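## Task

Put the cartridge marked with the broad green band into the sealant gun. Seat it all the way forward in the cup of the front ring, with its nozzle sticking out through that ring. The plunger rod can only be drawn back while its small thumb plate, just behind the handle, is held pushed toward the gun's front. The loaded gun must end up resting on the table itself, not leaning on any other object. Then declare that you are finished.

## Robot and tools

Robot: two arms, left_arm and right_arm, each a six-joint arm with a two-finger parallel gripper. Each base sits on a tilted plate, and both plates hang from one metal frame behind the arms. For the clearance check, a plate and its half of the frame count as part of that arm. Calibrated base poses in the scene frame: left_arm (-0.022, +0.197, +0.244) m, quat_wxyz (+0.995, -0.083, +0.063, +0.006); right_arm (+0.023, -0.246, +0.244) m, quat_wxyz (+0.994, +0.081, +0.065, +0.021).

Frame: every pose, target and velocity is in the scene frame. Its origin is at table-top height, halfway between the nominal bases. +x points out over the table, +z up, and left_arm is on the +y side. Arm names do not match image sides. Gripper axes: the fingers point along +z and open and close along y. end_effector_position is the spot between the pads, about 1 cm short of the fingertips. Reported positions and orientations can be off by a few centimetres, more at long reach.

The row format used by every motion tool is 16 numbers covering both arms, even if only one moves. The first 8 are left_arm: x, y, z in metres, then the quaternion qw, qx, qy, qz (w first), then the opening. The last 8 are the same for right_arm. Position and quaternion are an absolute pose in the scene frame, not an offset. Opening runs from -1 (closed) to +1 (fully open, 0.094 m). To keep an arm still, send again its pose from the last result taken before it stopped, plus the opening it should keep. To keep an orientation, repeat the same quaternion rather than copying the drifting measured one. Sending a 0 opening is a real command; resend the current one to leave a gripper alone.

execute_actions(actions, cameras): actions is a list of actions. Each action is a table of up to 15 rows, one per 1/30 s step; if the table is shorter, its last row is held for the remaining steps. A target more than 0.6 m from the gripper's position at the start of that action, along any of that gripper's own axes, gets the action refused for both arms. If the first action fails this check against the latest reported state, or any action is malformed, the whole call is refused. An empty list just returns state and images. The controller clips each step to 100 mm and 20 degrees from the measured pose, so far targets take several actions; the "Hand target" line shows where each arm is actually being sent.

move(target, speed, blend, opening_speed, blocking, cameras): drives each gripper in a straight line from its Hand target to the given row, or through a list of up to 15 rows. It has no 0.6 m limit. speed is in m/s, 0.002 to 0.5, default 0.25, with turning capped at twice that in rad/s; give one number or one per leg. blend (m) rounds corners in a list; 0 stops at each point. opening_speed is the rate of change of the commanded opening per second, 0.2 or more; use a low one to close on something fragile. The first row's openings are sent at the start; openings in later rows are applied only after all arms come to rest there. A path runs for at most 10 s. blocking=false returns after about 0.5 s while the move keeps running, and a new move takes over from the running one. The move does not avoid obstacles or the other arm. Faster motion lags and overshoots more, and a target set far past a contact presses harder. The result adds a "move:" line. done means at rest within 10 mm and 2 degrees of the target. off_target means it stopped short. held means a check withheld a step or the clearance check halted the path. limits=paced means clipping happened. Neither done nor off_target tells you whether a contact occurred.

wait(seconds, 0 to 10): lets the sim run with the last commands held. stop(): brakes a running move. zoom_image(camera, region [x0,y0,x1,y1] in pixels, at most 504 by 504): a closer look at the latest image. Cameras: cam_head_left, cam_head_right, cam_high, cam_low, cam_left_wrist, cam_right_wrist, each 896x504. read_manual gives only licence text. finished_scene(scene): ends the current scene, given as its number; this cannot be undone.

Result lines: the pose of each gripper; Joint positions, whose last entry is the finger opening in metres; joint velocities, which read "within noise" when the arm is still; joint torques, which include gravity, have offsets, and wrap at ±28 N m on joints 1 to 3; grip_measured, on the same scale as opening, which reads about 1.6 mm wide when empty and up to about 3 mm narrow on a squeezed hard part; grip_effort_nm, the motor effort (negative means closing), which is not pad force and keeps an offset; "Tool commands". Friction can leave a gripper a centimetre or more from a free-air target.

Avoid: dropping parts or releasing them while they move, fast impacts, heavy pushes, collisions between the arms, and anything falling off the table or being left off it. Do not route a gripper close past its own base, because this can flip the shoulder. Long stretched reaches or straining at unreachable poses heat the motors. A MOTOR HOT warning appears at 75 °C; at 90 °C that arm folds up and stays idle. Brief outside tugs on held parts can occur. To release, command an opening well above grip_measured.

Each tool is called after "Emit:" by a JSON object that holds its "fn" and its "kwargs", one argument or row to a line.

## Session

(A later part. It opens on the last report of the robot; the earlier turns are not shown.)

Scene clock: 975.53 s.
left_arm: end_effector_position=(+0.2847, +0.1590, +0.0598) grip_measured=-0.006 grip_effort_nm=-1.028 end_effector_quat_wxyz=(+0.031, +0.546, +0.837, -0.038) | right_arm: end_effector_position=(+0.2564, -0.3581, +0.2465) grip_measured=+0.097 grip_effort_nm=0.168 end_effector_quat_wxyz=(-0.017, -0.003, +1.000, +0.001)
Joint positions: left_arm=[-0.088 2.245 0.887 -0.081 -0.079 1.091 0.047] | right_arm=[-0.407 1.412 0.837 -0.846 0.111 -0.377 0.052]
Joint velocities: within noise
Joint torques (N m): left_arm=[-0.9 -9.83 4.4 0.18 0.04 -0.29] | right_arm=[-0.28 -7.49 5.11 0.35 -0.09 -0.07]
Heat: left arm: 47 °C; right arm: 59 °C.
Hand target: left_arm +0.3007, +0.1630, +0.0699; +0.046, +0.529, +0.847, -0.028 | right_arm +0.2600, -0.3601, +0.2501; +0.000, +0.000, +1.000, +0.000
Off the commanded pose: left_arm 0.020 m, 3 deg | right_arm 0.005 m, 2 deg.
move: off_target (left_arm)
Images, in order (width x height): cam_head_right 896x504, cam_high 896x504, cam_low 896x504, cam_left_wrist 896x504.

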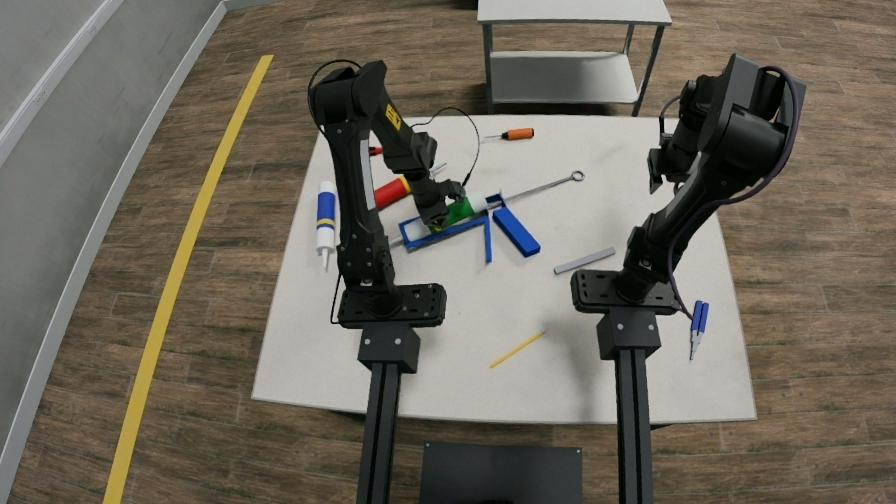

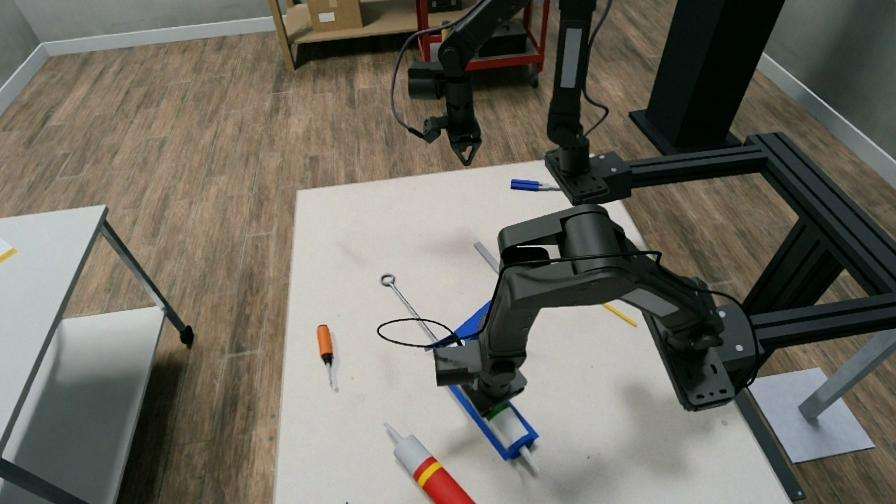

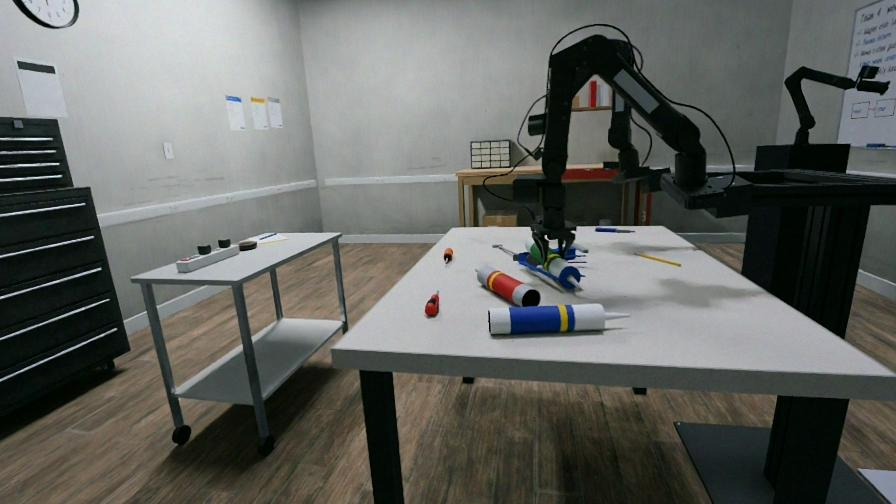

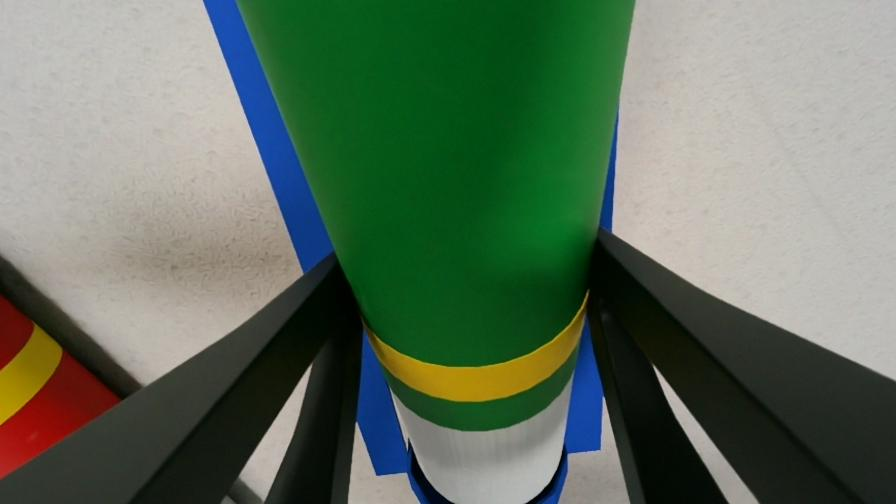

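Emit:
{"fn": "move", "kwargs": {
  "target": [0.2980,0.1620,0.050,0.0350,0.5400,0.8400,-0.0200,-0.25,0.26,-0.36,0.25,0,0,1,0,0.1],
  "speed": 0.03,
  "cameras": ["cam_head_right","cam_high","cam_low","cam_left_wrist"]
}}

Emit:
{"fn": "zoom_image", "kwargs": {
  "camera": "cam_low",
  "region": [500, 220, 600, 300]
}}

Emit:
{"fn": "zoom_image", "kwargs": {
  "camera": "cam_high",
  "region": [440, 370, 550, 470]
}}

Emit:
{"fn": "zoom_image", "kwargs": {
  "camera": "cam_head_right",
  "region": [390, 150, 530, 250]
}}

Scene clock: 980.17 s.
left_arm: end_effector_position=(+0.2873, +0.1610, +0.0556) grip_measured=-0.006 grip_effort_nm=-1.033 end_effector_quat_wxyz=(+0.026, +0.546, +0.837, -0.031) | right_arm: end_effector_position=(+0.2564, -0.3581, +0.2465) grip_measured=+0.097 grip_effort_nm=0.168 end_effector_quat_wxyz=(-0.017, -0.003, +1.000, +0.001)
Joint positions: left_arm=[-0.088 2.265 0.905 -0.082 -0.095 1.091 0.047] | right_arm=[-0.407 1.412 0.837 -0.846 0.111 -0.377 0.052]
Joint velocities: within noise
Joint torques (N m): left_arm=[-1.63 -5.75 4.37 0.55 -0.06 -0.08] | right_arm=[-0.25 -7.41 5.07 0.33 -0.09 -0.07]
Heat: left arm: 48 °C; right arm: 59 °C.
Hand target: left_arm +0.2977, +0.1621, +0.0506; +0.035, +0.540, +0.841, -0.020 | right_arm +0.2600, -0.3601, +0.2501; +0.000, +0.000, +1.000, +0.000
Off the commanded pose: left_arm 0.012 m, 2 deg | right_arm 0.005 m, 2 deg.
move: off_target (left_arm)
Images, in order (width x height): cam_head_right 896x504, cam_high 896x504, cam_low 896x504, cam_left_wrist 896x504.

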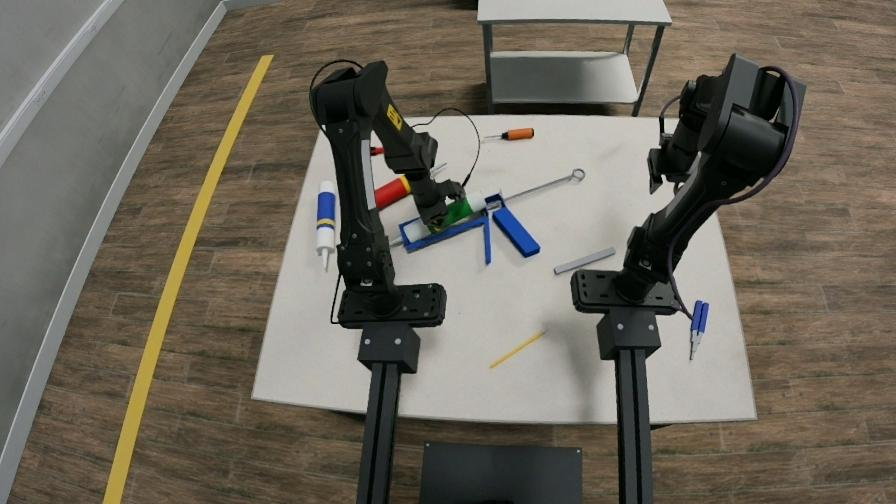

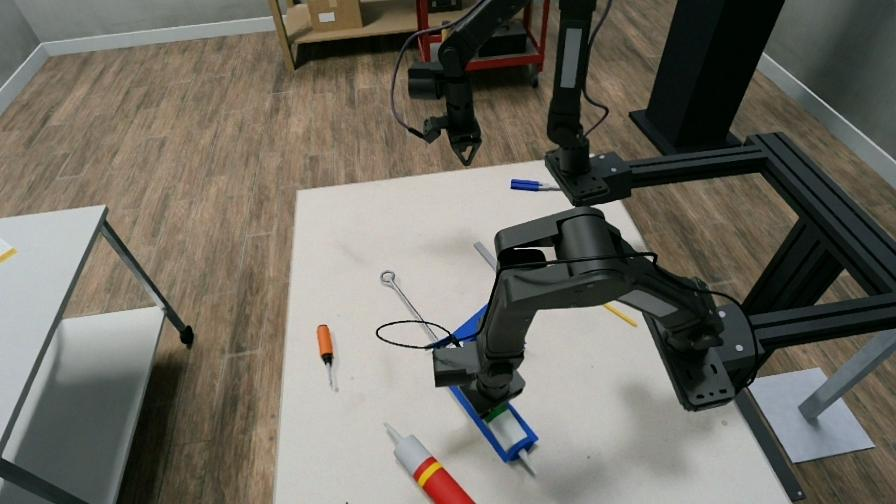

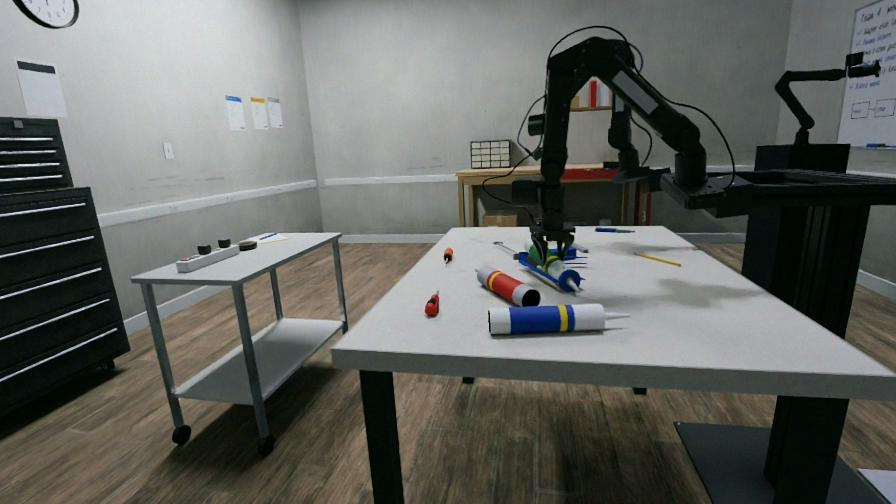

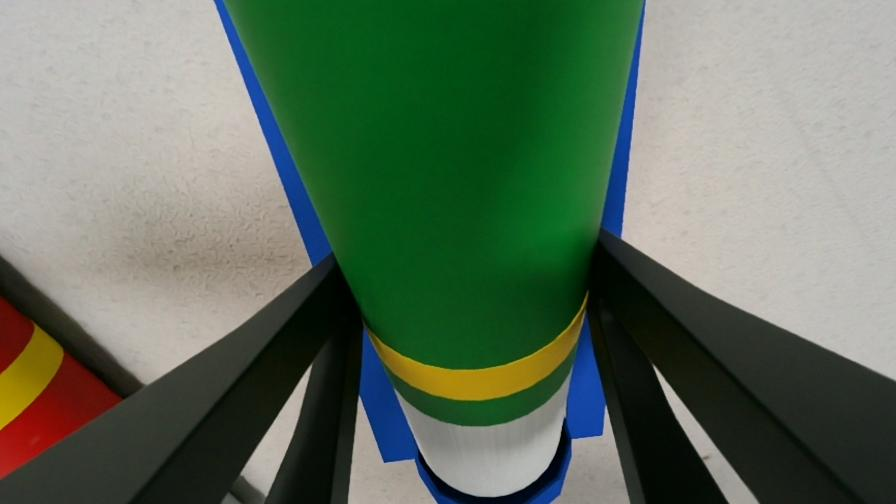

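Scaled by 5.040 from the camera's 896x504 image, which has a finer 1280x720 frame.

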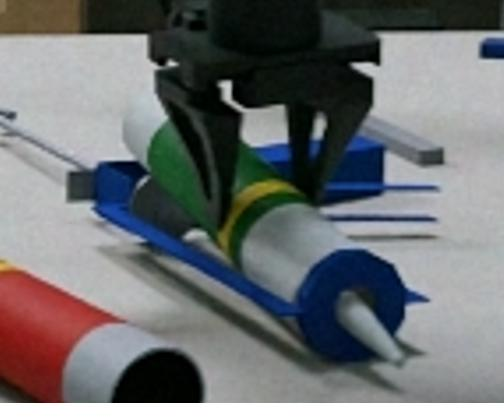

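Scaled by 4.582 from the camera's 896x504 image, which has a finer 1280x720 frame.

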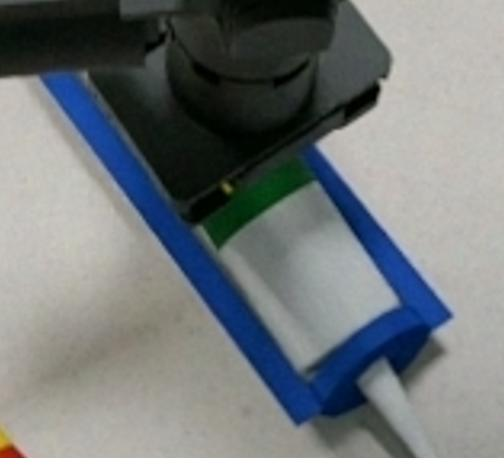

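Scaled by 3.600 from the camera's 896x504 image, which has a finer 1280x720 frame.

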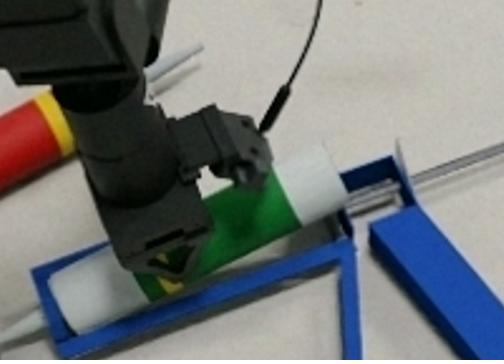

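Emit:
{"fn": "move", "kwargs": {
  "target": [0.2980,0.1620,0.042,0.012,0.5450,0.8385,-0.0070,-0.25,0.26,-0.36,0.25,0,0,1,0,0.1],
  "speed": 0.03,
  "cameras": ["cam_head_right","cam_high","cam_low","cam_left_wrist"]
}}

Emit:
{"fn": "zoom_image", "kwargs": {
  "camera": "cam_low",
  "region": [500, 220, 600, 300]
}}

Emit:
{"fn": "zoom_image", "kwargs": {
  "camera": "cam_high",
  "region": [440, 370, 550, 470]
}}

Emit:
{"fn": "zoom_image", "kwargs": {
  "camera": "cam_head_right",
  "region": [390, 150, 530, 250]
}}

Scene clock: 985.03 s.
left_arm: end_effector_position=(+0.2877, +0.1616, +0.0548) grip_measured=-0.006 grip_effort_nm=-1.028 end_effector_quat_wxyz=(+0.006, +0.548, +0.836, -0.029) | right_arm: end_effector_position=(+0.2564, -0.3581, +0.2465) grip_measured=+0.097 grip_effort_nm=0.173 end_effector_quat_wxyz=(-0.017, -0.003, +1.000, +0.001)
Joint positions: left_arm=[-0.098 2.282 0.945 -0.14 -0.119 1.081 0.047] | right_arm=[-0.407 1.412 0.837 -0.846 0.111 -0.377 0.052]
Joint velocities: within noise
Joint torques (N m): left_arm=[-2.43 -4.11 4.49 0.75 -0.27 -0.09] | right_arm=[-0.29 -7.41 5.15 0.32 -0.09 -0.06]
Heat: left arm: 47 °C; right arm: 58 °C.
Hand target: left_arm +0.2973, +0.1620, +0.0432; +0.012, +0.545, +0.838, -0.008 | right_arm +0.2600, -0.3601, +0.2501; +0.000, +0.000, +1.000, +0.000
Off the commanded pose: left_arm 0.016 m, 3 deg | right_arm 0.005 m, 2 deg.
move: off_target (left_arm)
Images, in order (width x height): cam_head_right 896x504, cam_high 896x504, cam_low 896x504, cam_left_wrist 896x504.

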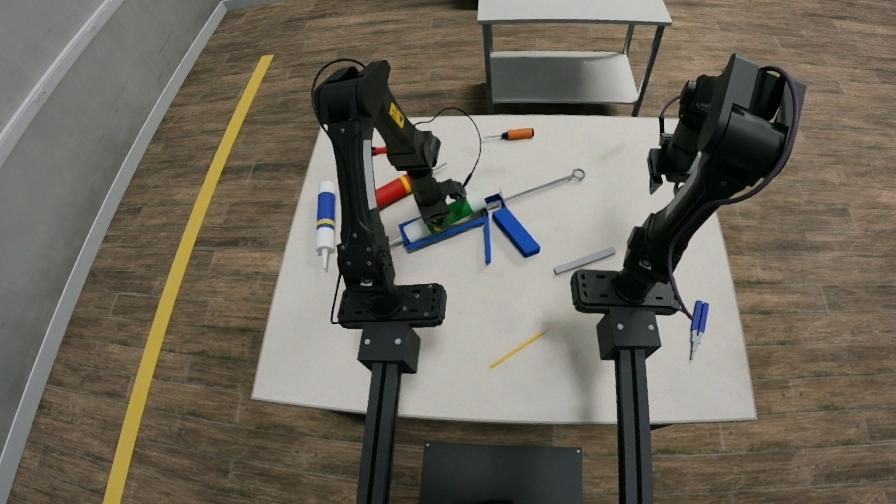

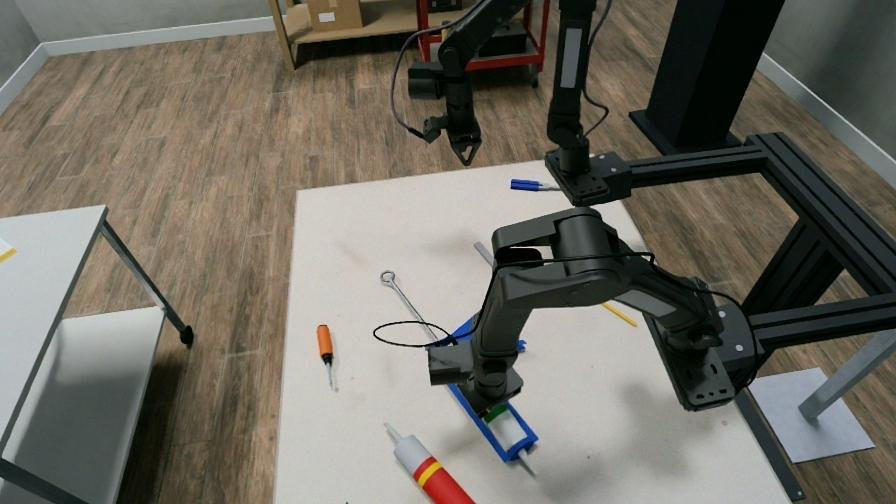

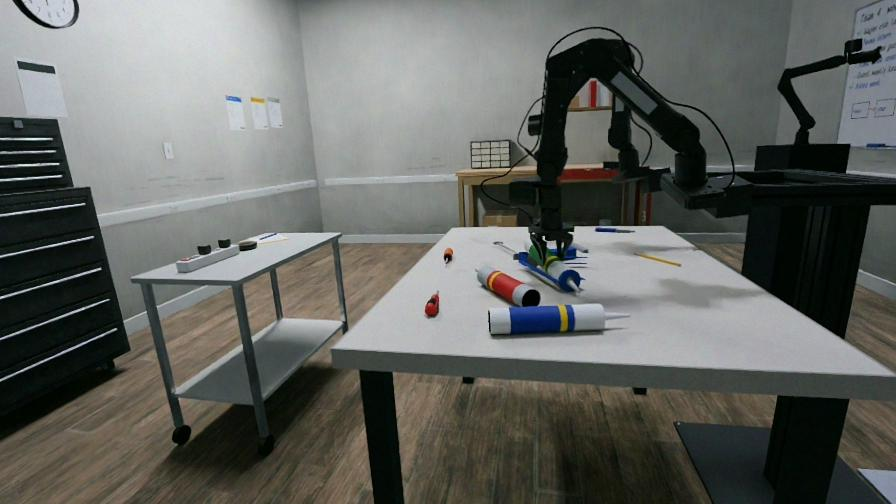

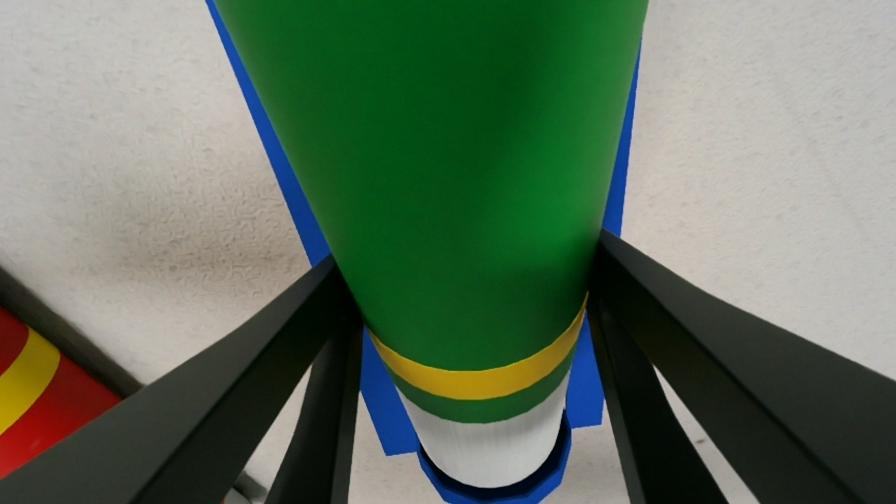

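Scaled by 5.040 from the camera's 896x504 image, which has a finer 1280x720 frame.

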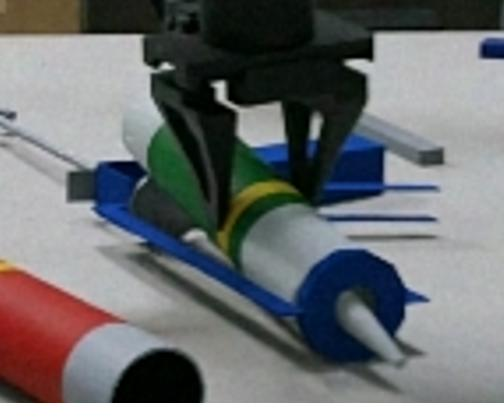

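Scaled by 4.582 from the camera's 896x504 image, which has a finer 1280x720 frame.

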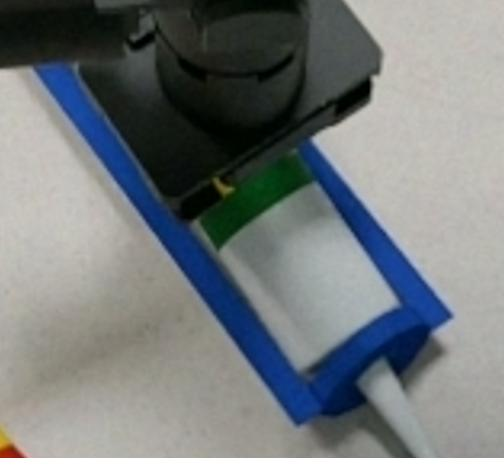

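Scaled by 3.600 from the camera's 896x504 image, which has a finer 1280x720 frame.

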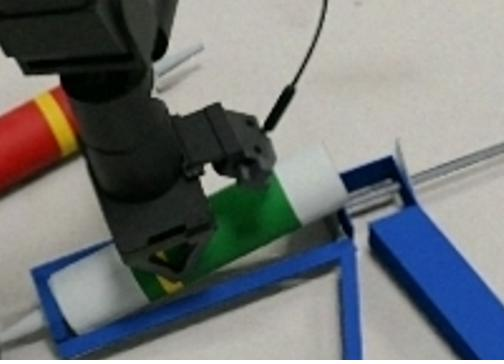

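Emit:
{"fn": "move", "kwargs": {
  "target": [
    [0.2960,0.1640,0.070,0.060,0.5440,0.8370,-0.0380,-0.25,0.26,-0.36,0.25,0,0,1,0,0.1],
    [0.2925,0.1720,0.071,0.060,0.5440,0.8370,-0.0380,-0.25,0.26,-0.36,0.25,0,0,1,0,0.1]
  ],
  "speed": 0.03,
  "cameras": ["cam_head_right","cam_high","cam_low","cam_left_wrist"]
}}

Emit:
{"fn": "zoom_image", "kwargs": {
  "camera": "cam_low",
  "region": [500, 220, 600, 300]
}}

Emit:
{"fn": "zoom_image", "kwargs": {
  "camera": "cam_high",
  "region": [440, 370, 550, 470]
}}

Emit:
{"fn": "zoom_image", "kwargs": {
  "camera": "cam_head_right",
  "region": [390, 150, 530, 250]
}}

Scene clock: 996.10 s.
left_arm: end_effector_position=(+0.2790, +0.1684, +0.0566) grip_measured=-0.006 grip_effort_nm=-1.028 end_effector_quat_wxyz=(+0.036, +0.543, +0.837, -0.048) | right_arm: end_effector_position=(+0.2564, -0.3581, +0.2465) grip_measured=+0.097 grip_effort_nm=0.173 end_effector_quat_wxyz=(-0.017, -0.003, +1.000, +0.001)
Joint positions: left_arm=[-0.042 2.242 0.862 -0.058 -0.049 1.131 0.047] | right_arm=[-0.407 1.412 0.837 -0.846 0.111 -0.377 0.052]
Joint velocities: within noise
Joint torques (N m): left_arm=[-1.07 -11.45 1.57 0.29 0.11 0.2] | right_arm=[-0.25 -7.39 5.07 0.35 -0.1 -0.04]
Heat: left arm: 45 °C; right arm: 58 °C.
Hand target: left_arm +0.2923, +0.1719, +0.0703; +0.060, +0.544, +0.836, -0.038 | right_arm +0.2600, -0.3601, +0.2501; +0.000, +0.000, +1.000, +0.000
Off the commanded pose: left_arm 0.020 m, 3 deg | right_arm 0.005 m, 2 deg.
move: off_target (left_arm)
Images, in order (width x height): cam_head_right 896x504, cam_high 896x504, cam_low 896x504, cam_left_wrist 896x504.

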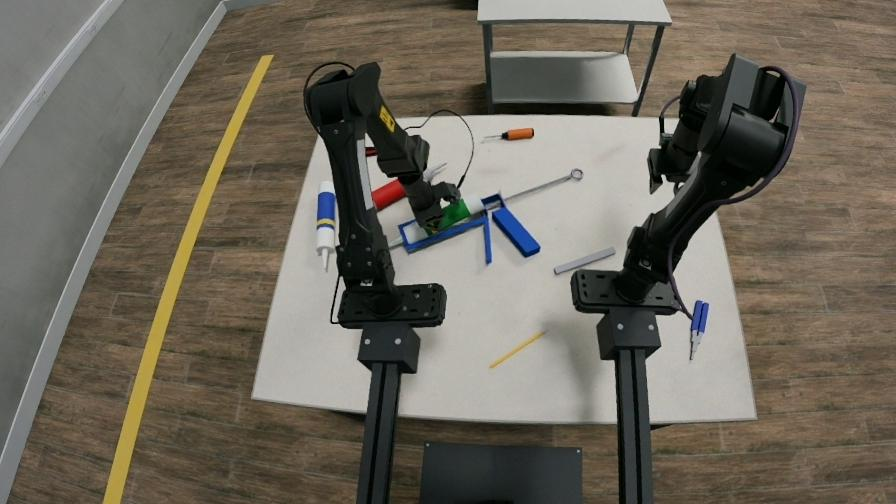

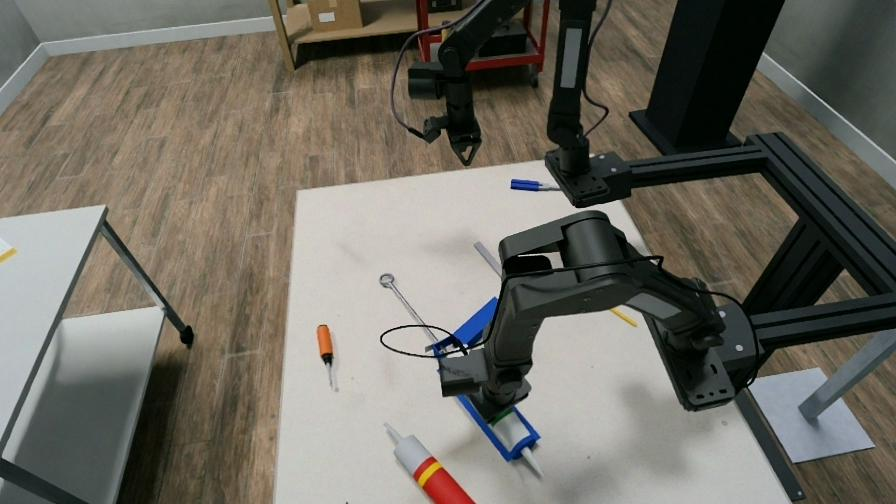

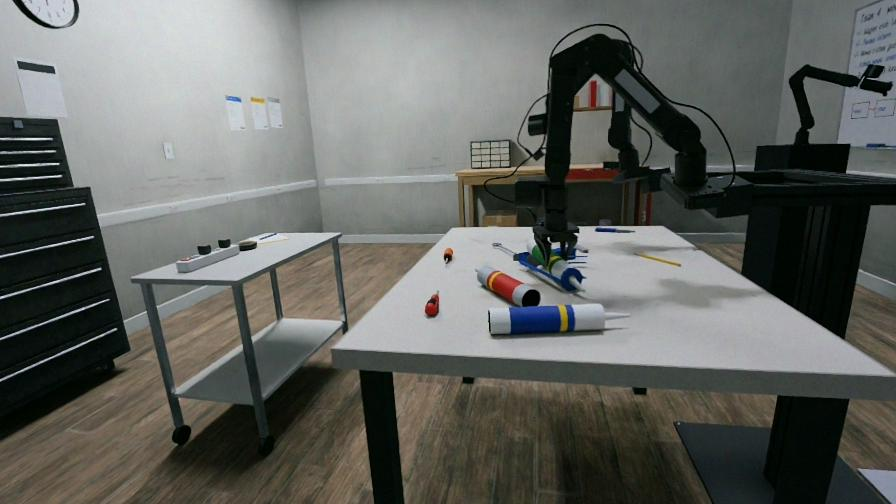

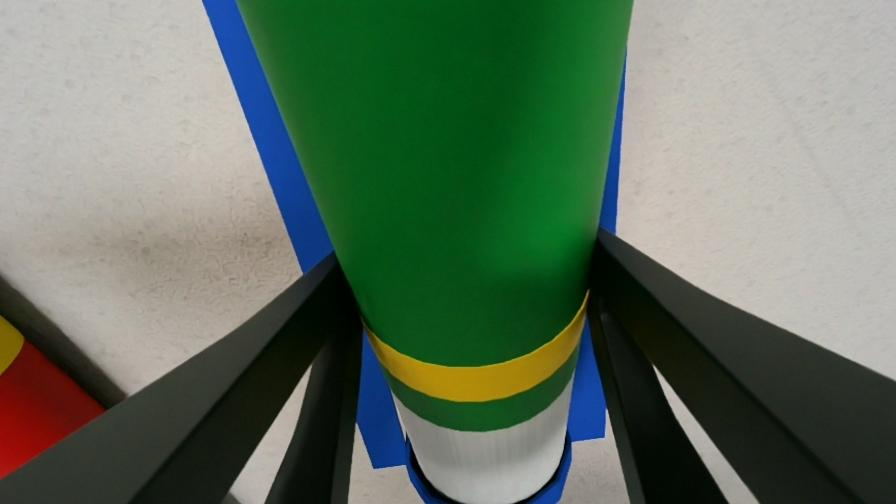

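Scaled by 5.040 from the camera's 896x504 image, which has a finer 1280x720 frame.

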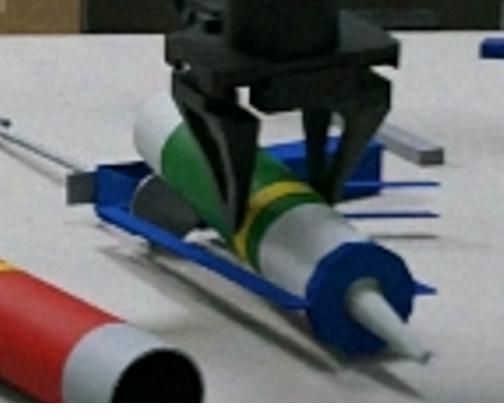

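Scaled by 4.582 from the camera's 896x504 image, which has a finer 1280x720 frame.

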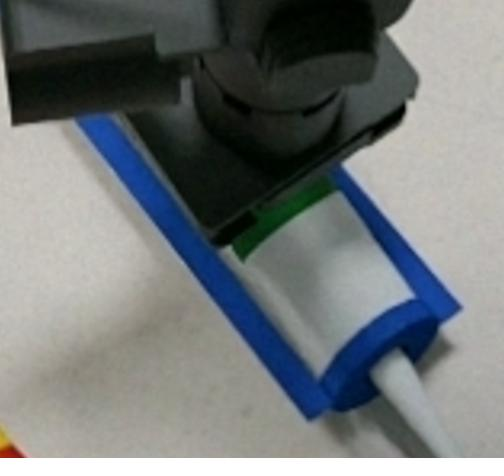

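Scaled by 3.600 from the camera's 896x504 image, which has a finer 1280x720 frame.

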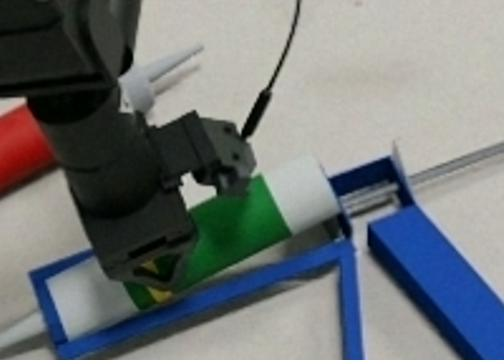

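Emit:
{"fn": "move", "kwargs": {
  "target": [
    [0.2910,0.1710,0.050,0.035,0.5430,0.8390,-0.0230,-0.25,0.26,-0.36,0.25,0,0,1,0,0.1],
    [0.2910,0.1710,0.040,0.012,0.5450,0.8385,-0.0070,-0.25,0.26,-0.36,0.25,0,0,1,0,0.1]
  ],
  "speed": 0.03,
  "cameras": ["cam_head_right","cam_high","cam_low","cam_left_wrist"]
}}

Emit:
{"fn": "zoom_image", "kwargs": {
  "camera": "cam_low",
  "region": [500, 220, 600, 300]
}}

Emit:
{"fn": "zoom_image", "kwargs": {
  "camera": "cam_high",
  "region": [440, 370, 550, 470]
}}

Emit:
{"fn": "zoom_image", "kwargs": {
  "camera": "cam_head_right",
  "region": [390, 150, 530, 250]
}}

Scene clock: 1002.30 s.
left_arm: end_effector_position=(+0.2838, +0.1722, +0.0532) grip_measured=-0.006 grip_effort_nm=-1.033 end_effector_quat_wxyz=(+0.009, +0.546, +0.837, -0.023) | right_arm: end_effector_position=(+0.2564, -0.3581, +0.2465) grip_measured=+0.097 grip_effort_nm=0.173 end_effector_quat_wxyz=(-0.017, -0.003, +1.000, +0.001)
Joint positions: left_arm=[-0.069 2.271 0.912 -0.104 -0.124 1.107 0.047] | right_arm=[-0.407 1.412 0.837 -0.846 0.111 -0.377 0.052]
Joint velocities: within noise
Joint torques (N m): left_arm=[-2.7 -3.81 4.05 0.7 -0.22 -0.11] | right_arm=[-0.2 -7.38 5.09 0.34 -0.1 -0.08]
Heat: left arm: 45 °C; right arm: 58 °C.
Hand target: left_arm +0.2904, +0.1710, +0.0411; +0.012, +0.545, +0.838, -0.007 | right_arm +0.2600, -0.3601, +0.2501; +0.000, +0.000, +1.000, +0.000
Off the commanded pose: left_arm 0.015 m, 2 deg | right_arm 0.005 m, 2 deg.
move: off_target (left_arm)
Images, in order (width x height): cam_head_right 896x504, cam_high 896x504, cam_low 896x504, cam_left_wrist 896x504.

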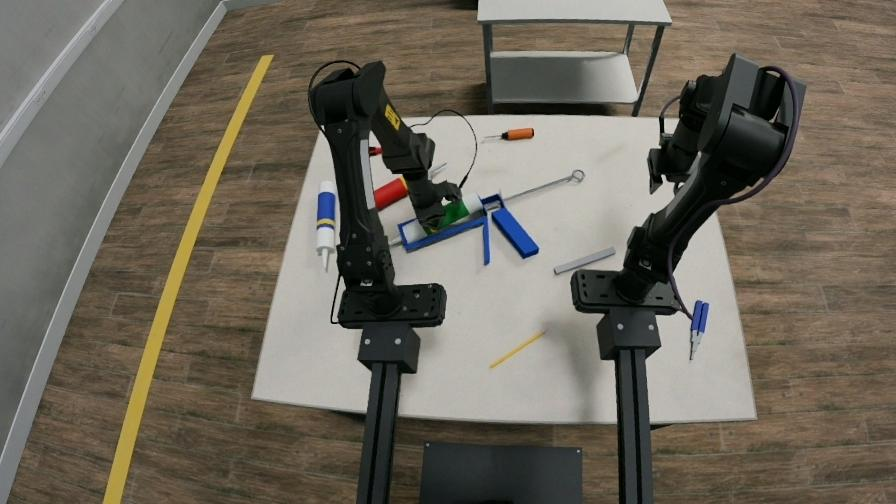

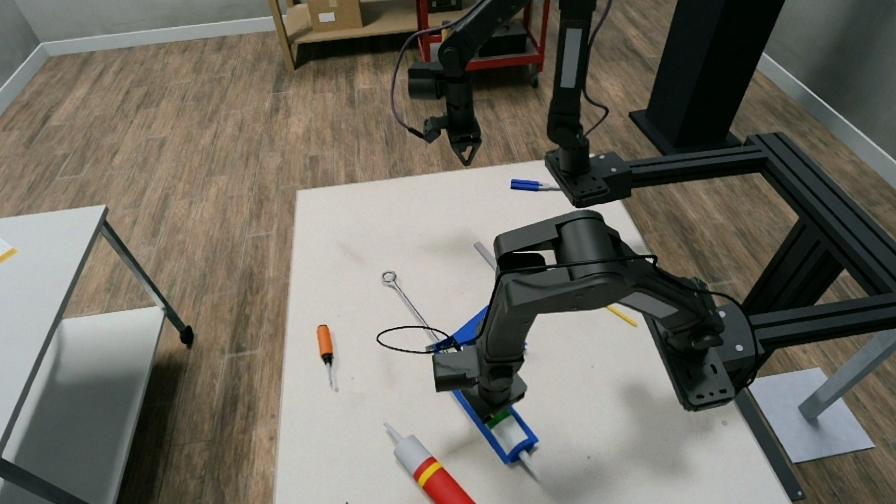

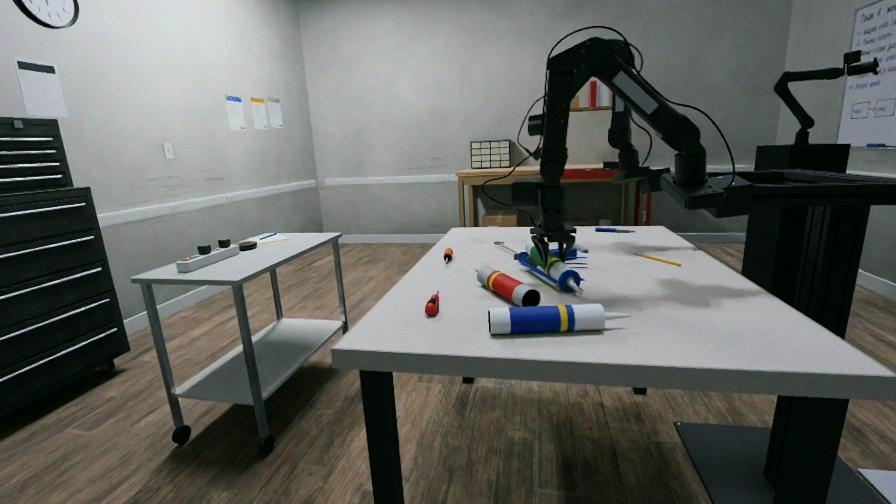

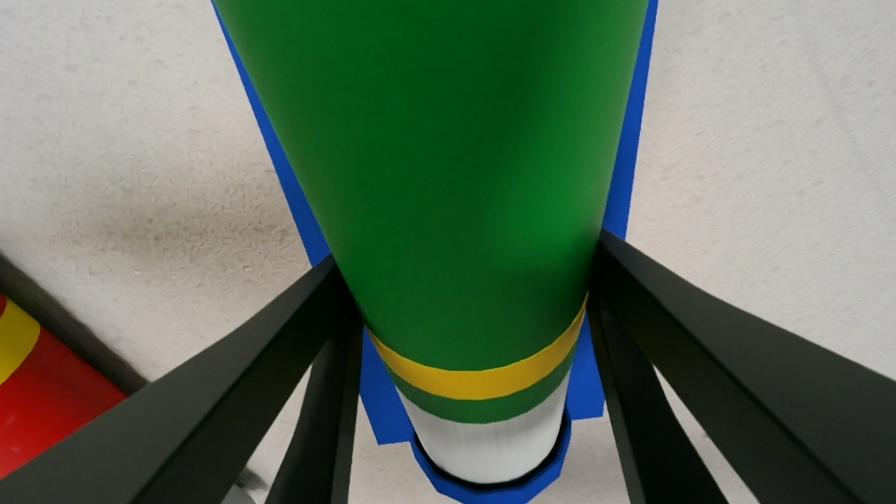

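Scaled by 5.040 from the camera's 896x504 image, which has a finer 1280x720 frame.

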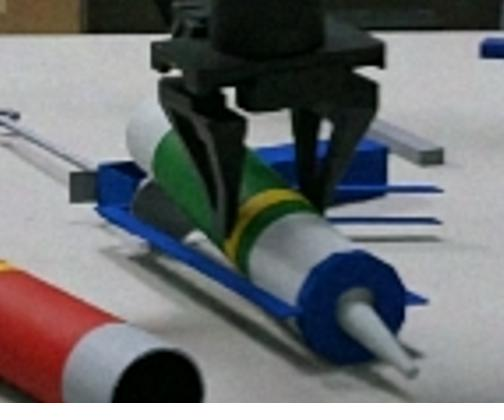

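Scaled by 4.582 from the camera's 896x504 image, which has a finer 1280x720 frame.

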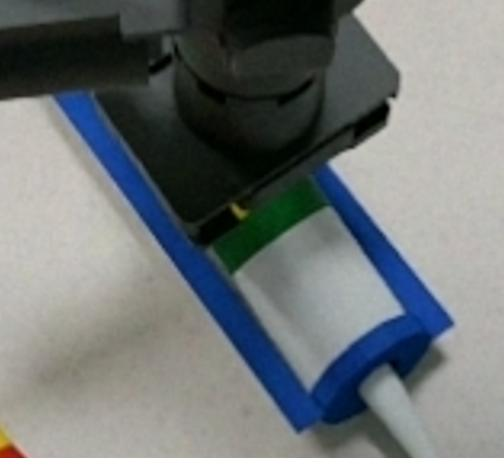

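Scaled by 3.600 from the camera's 896x504 image, which has a finer 1280x720 frame.

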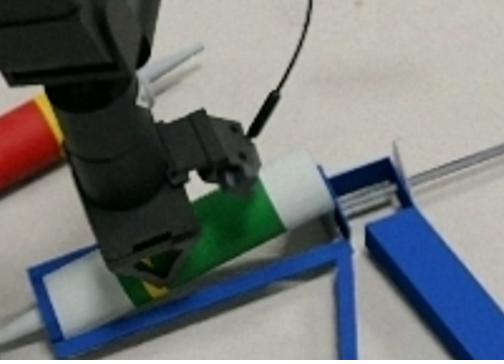

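Emit:
{"fn": "zoom_image", "kwargs": {
  "camera": "cam_head_right",
  "region": [375, 170, 515, 270]
}}

Emit:
{"fn": "zoom_image", "kwargs": {
  "camera": "cam_low",
  "region": [510, 235, 560, 275]
}}

Emit:
{"fn": "zoom_image", "kwargs": {
  "camera": "cam_head_right",
  "region": [460, 180, 520, 230]
}}

Scaled by 3.600 from the camera's 896x504 image, which has a finer 1280x720 frame.

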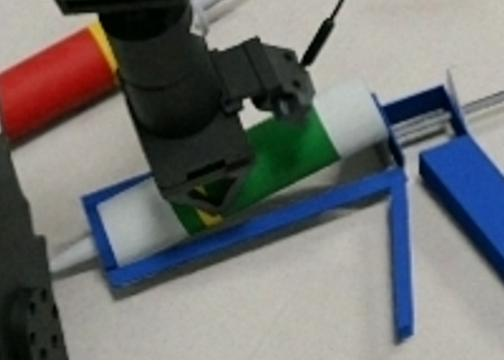

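Scaled by 10.080 from the camera's 896x504 image, which has a finer 1280x720 frame.

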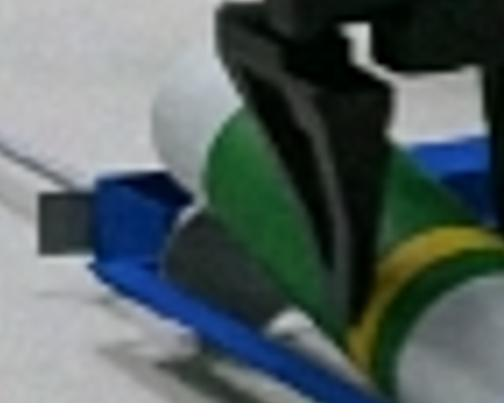

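Scaled by 8.400 from the camera's 896x504 image, which has a finer 1280x720 frame.

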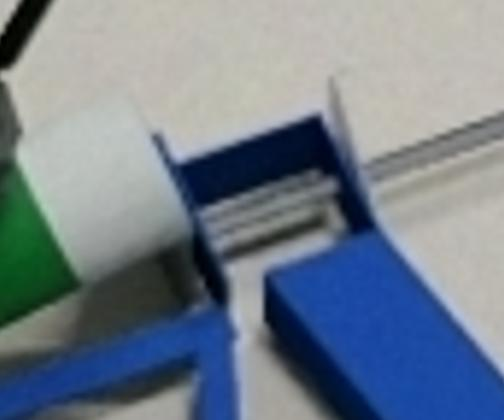

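Emit:
{"fn": "move", "kwargs": {
  "target": [
    [0.2900,0.1730,0.072,0.066,0.5440,0.8360,-0.0420,-0.25,0.26,-0.36,0.25,0,0,1,0,0.1],
    [0.2870,0.1820,0.072,0.060,0.5440,0.8370,-0.0380,-0.25,0.26,-0.36,0.25,0,0,1,0,0.1]
  ],
  "speed": 0.03,
  "cameras": ["cam_head_right","cam_high","cam_low","cam_left_wrist"]
}}

Emit:
{"fn": "zoom_image", "kwargs": {
  "camera": "cam_low",
  "region": [500, 220, 600, 300]
}}

Emit:
{"fn": "zoom_image", "kwargs": {
  "camera": "cam_high",
  "region": [440, 370, 550, 470]
}}

Emit:
{"fn": "zoom_image", "kwargs": {
  "camera": "cam_head_right",
  "region": [375, 170, 515, 270]
}}

Scene clock: 1022.40 s.
left_arm: end_effector_position=(+0.2761, +0.1770, +0.0573) grip_measured=-0.006 grip_effort_nm=-1.028 end_effector_quat_wxyz=(+0.043, +0.542, +0.838, -0.048) | right_arm: end_effector_position=(+0.2564, -0.3581, +0.2465) grip_measured=+0.097 grip_effort_nm=0.173 end_effector_quat_wxyz=(-0.017, -0.003, +1.000, +0.001)
Joint positions: left_arm=[-0.009 2.226 0.834 -0.033 -0.037 1.163 0.047] | right_arm=[-0.407 1.412 0.837 -0.846 0.111 -0.377 0.052]
Joint velocities: within noise
Joint torques (N m): left_arm=[-0.83 -11.49 1.61 0.23 0.07 0.21] | right_arm=[-0.31 -7.46 5.12 0.35 -0.09 -0.07]
Heat: left arm: 43 °C; right arm: 58 °C.
Hand target: left_arm +0.2868, +0.1819, +0.0711; +0.060, +0.544, +0.836, -0.038 | right_arm +0.2600, -0.3601, +0.2501; +0.000, +0.000, +1.000, +0.000
Off the commanded pose: left_arm 0.019 m, 2 deg | right_arm 0.005 m, 2 deg.
move: off_target (left_arm)
Images, in order (width x height): cam_head_right 896x504, cam_high 896x504, cam_low 896x504, cam_left_wrist 896x504.

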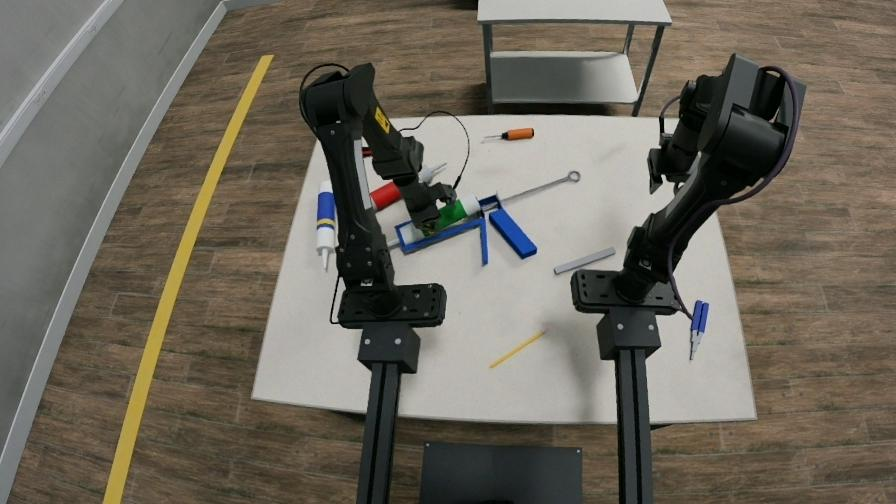

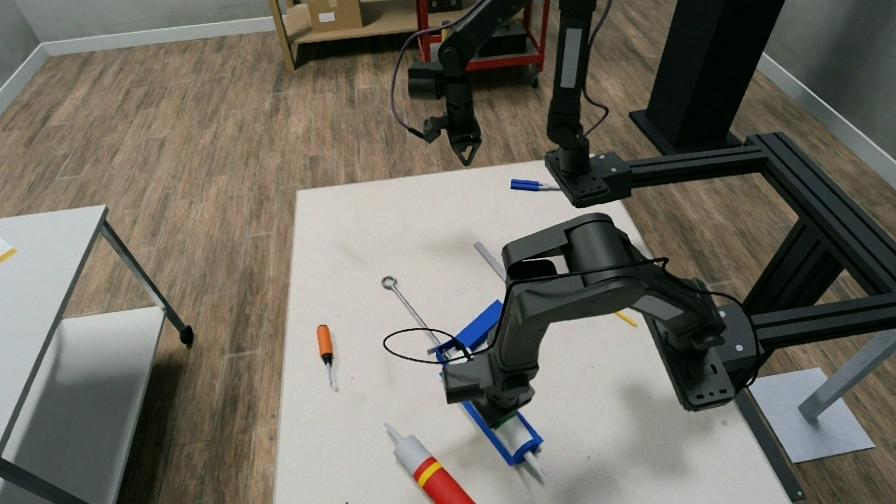

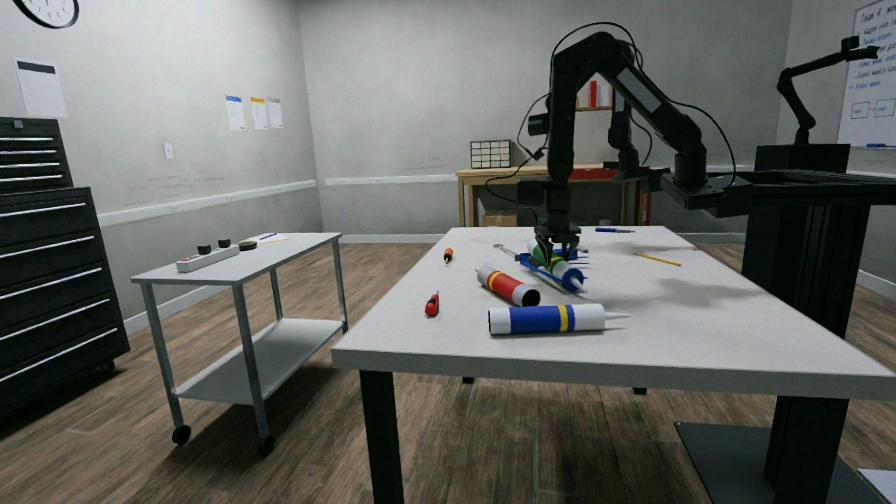

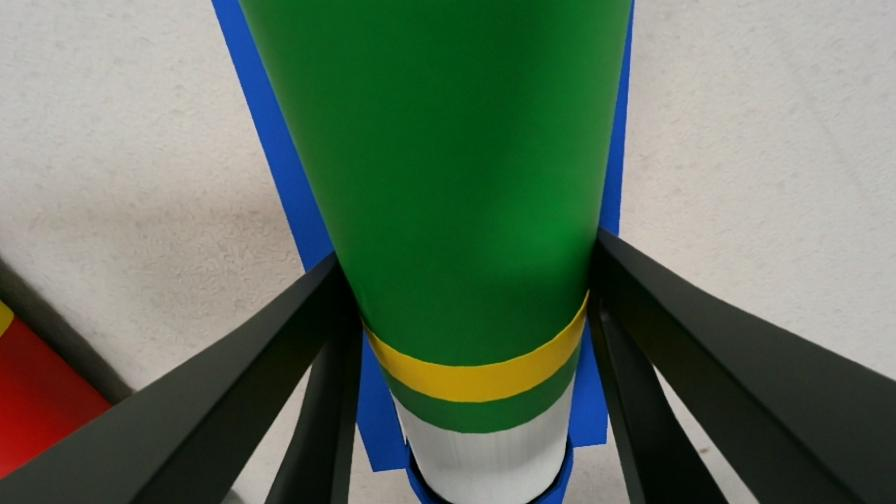

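Scaled by 5.040 from the camera's 896x504 image, which has a finer 1280x720 frame.

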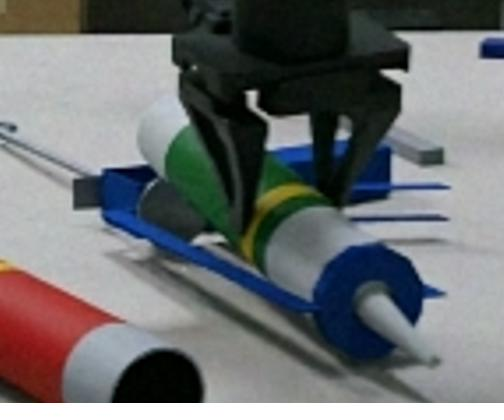

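Scaled by 4.582 from the camera's 896x504 image, which has a finer 1280x720 frame.

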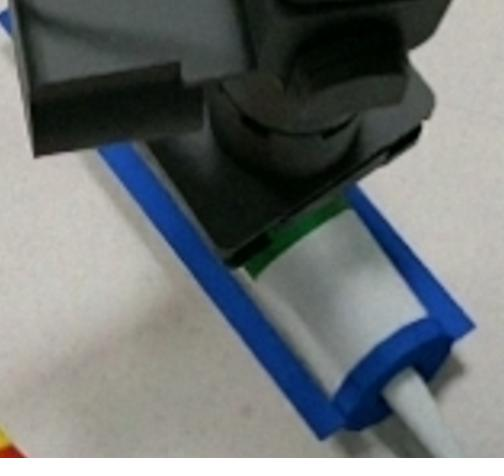

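Scaled by 3.600 from the camera's 896x504 image, which has a finer 1280x720 frame.

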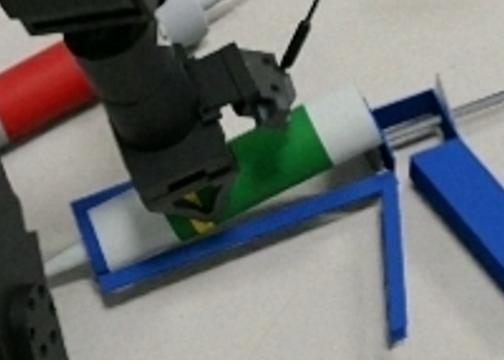

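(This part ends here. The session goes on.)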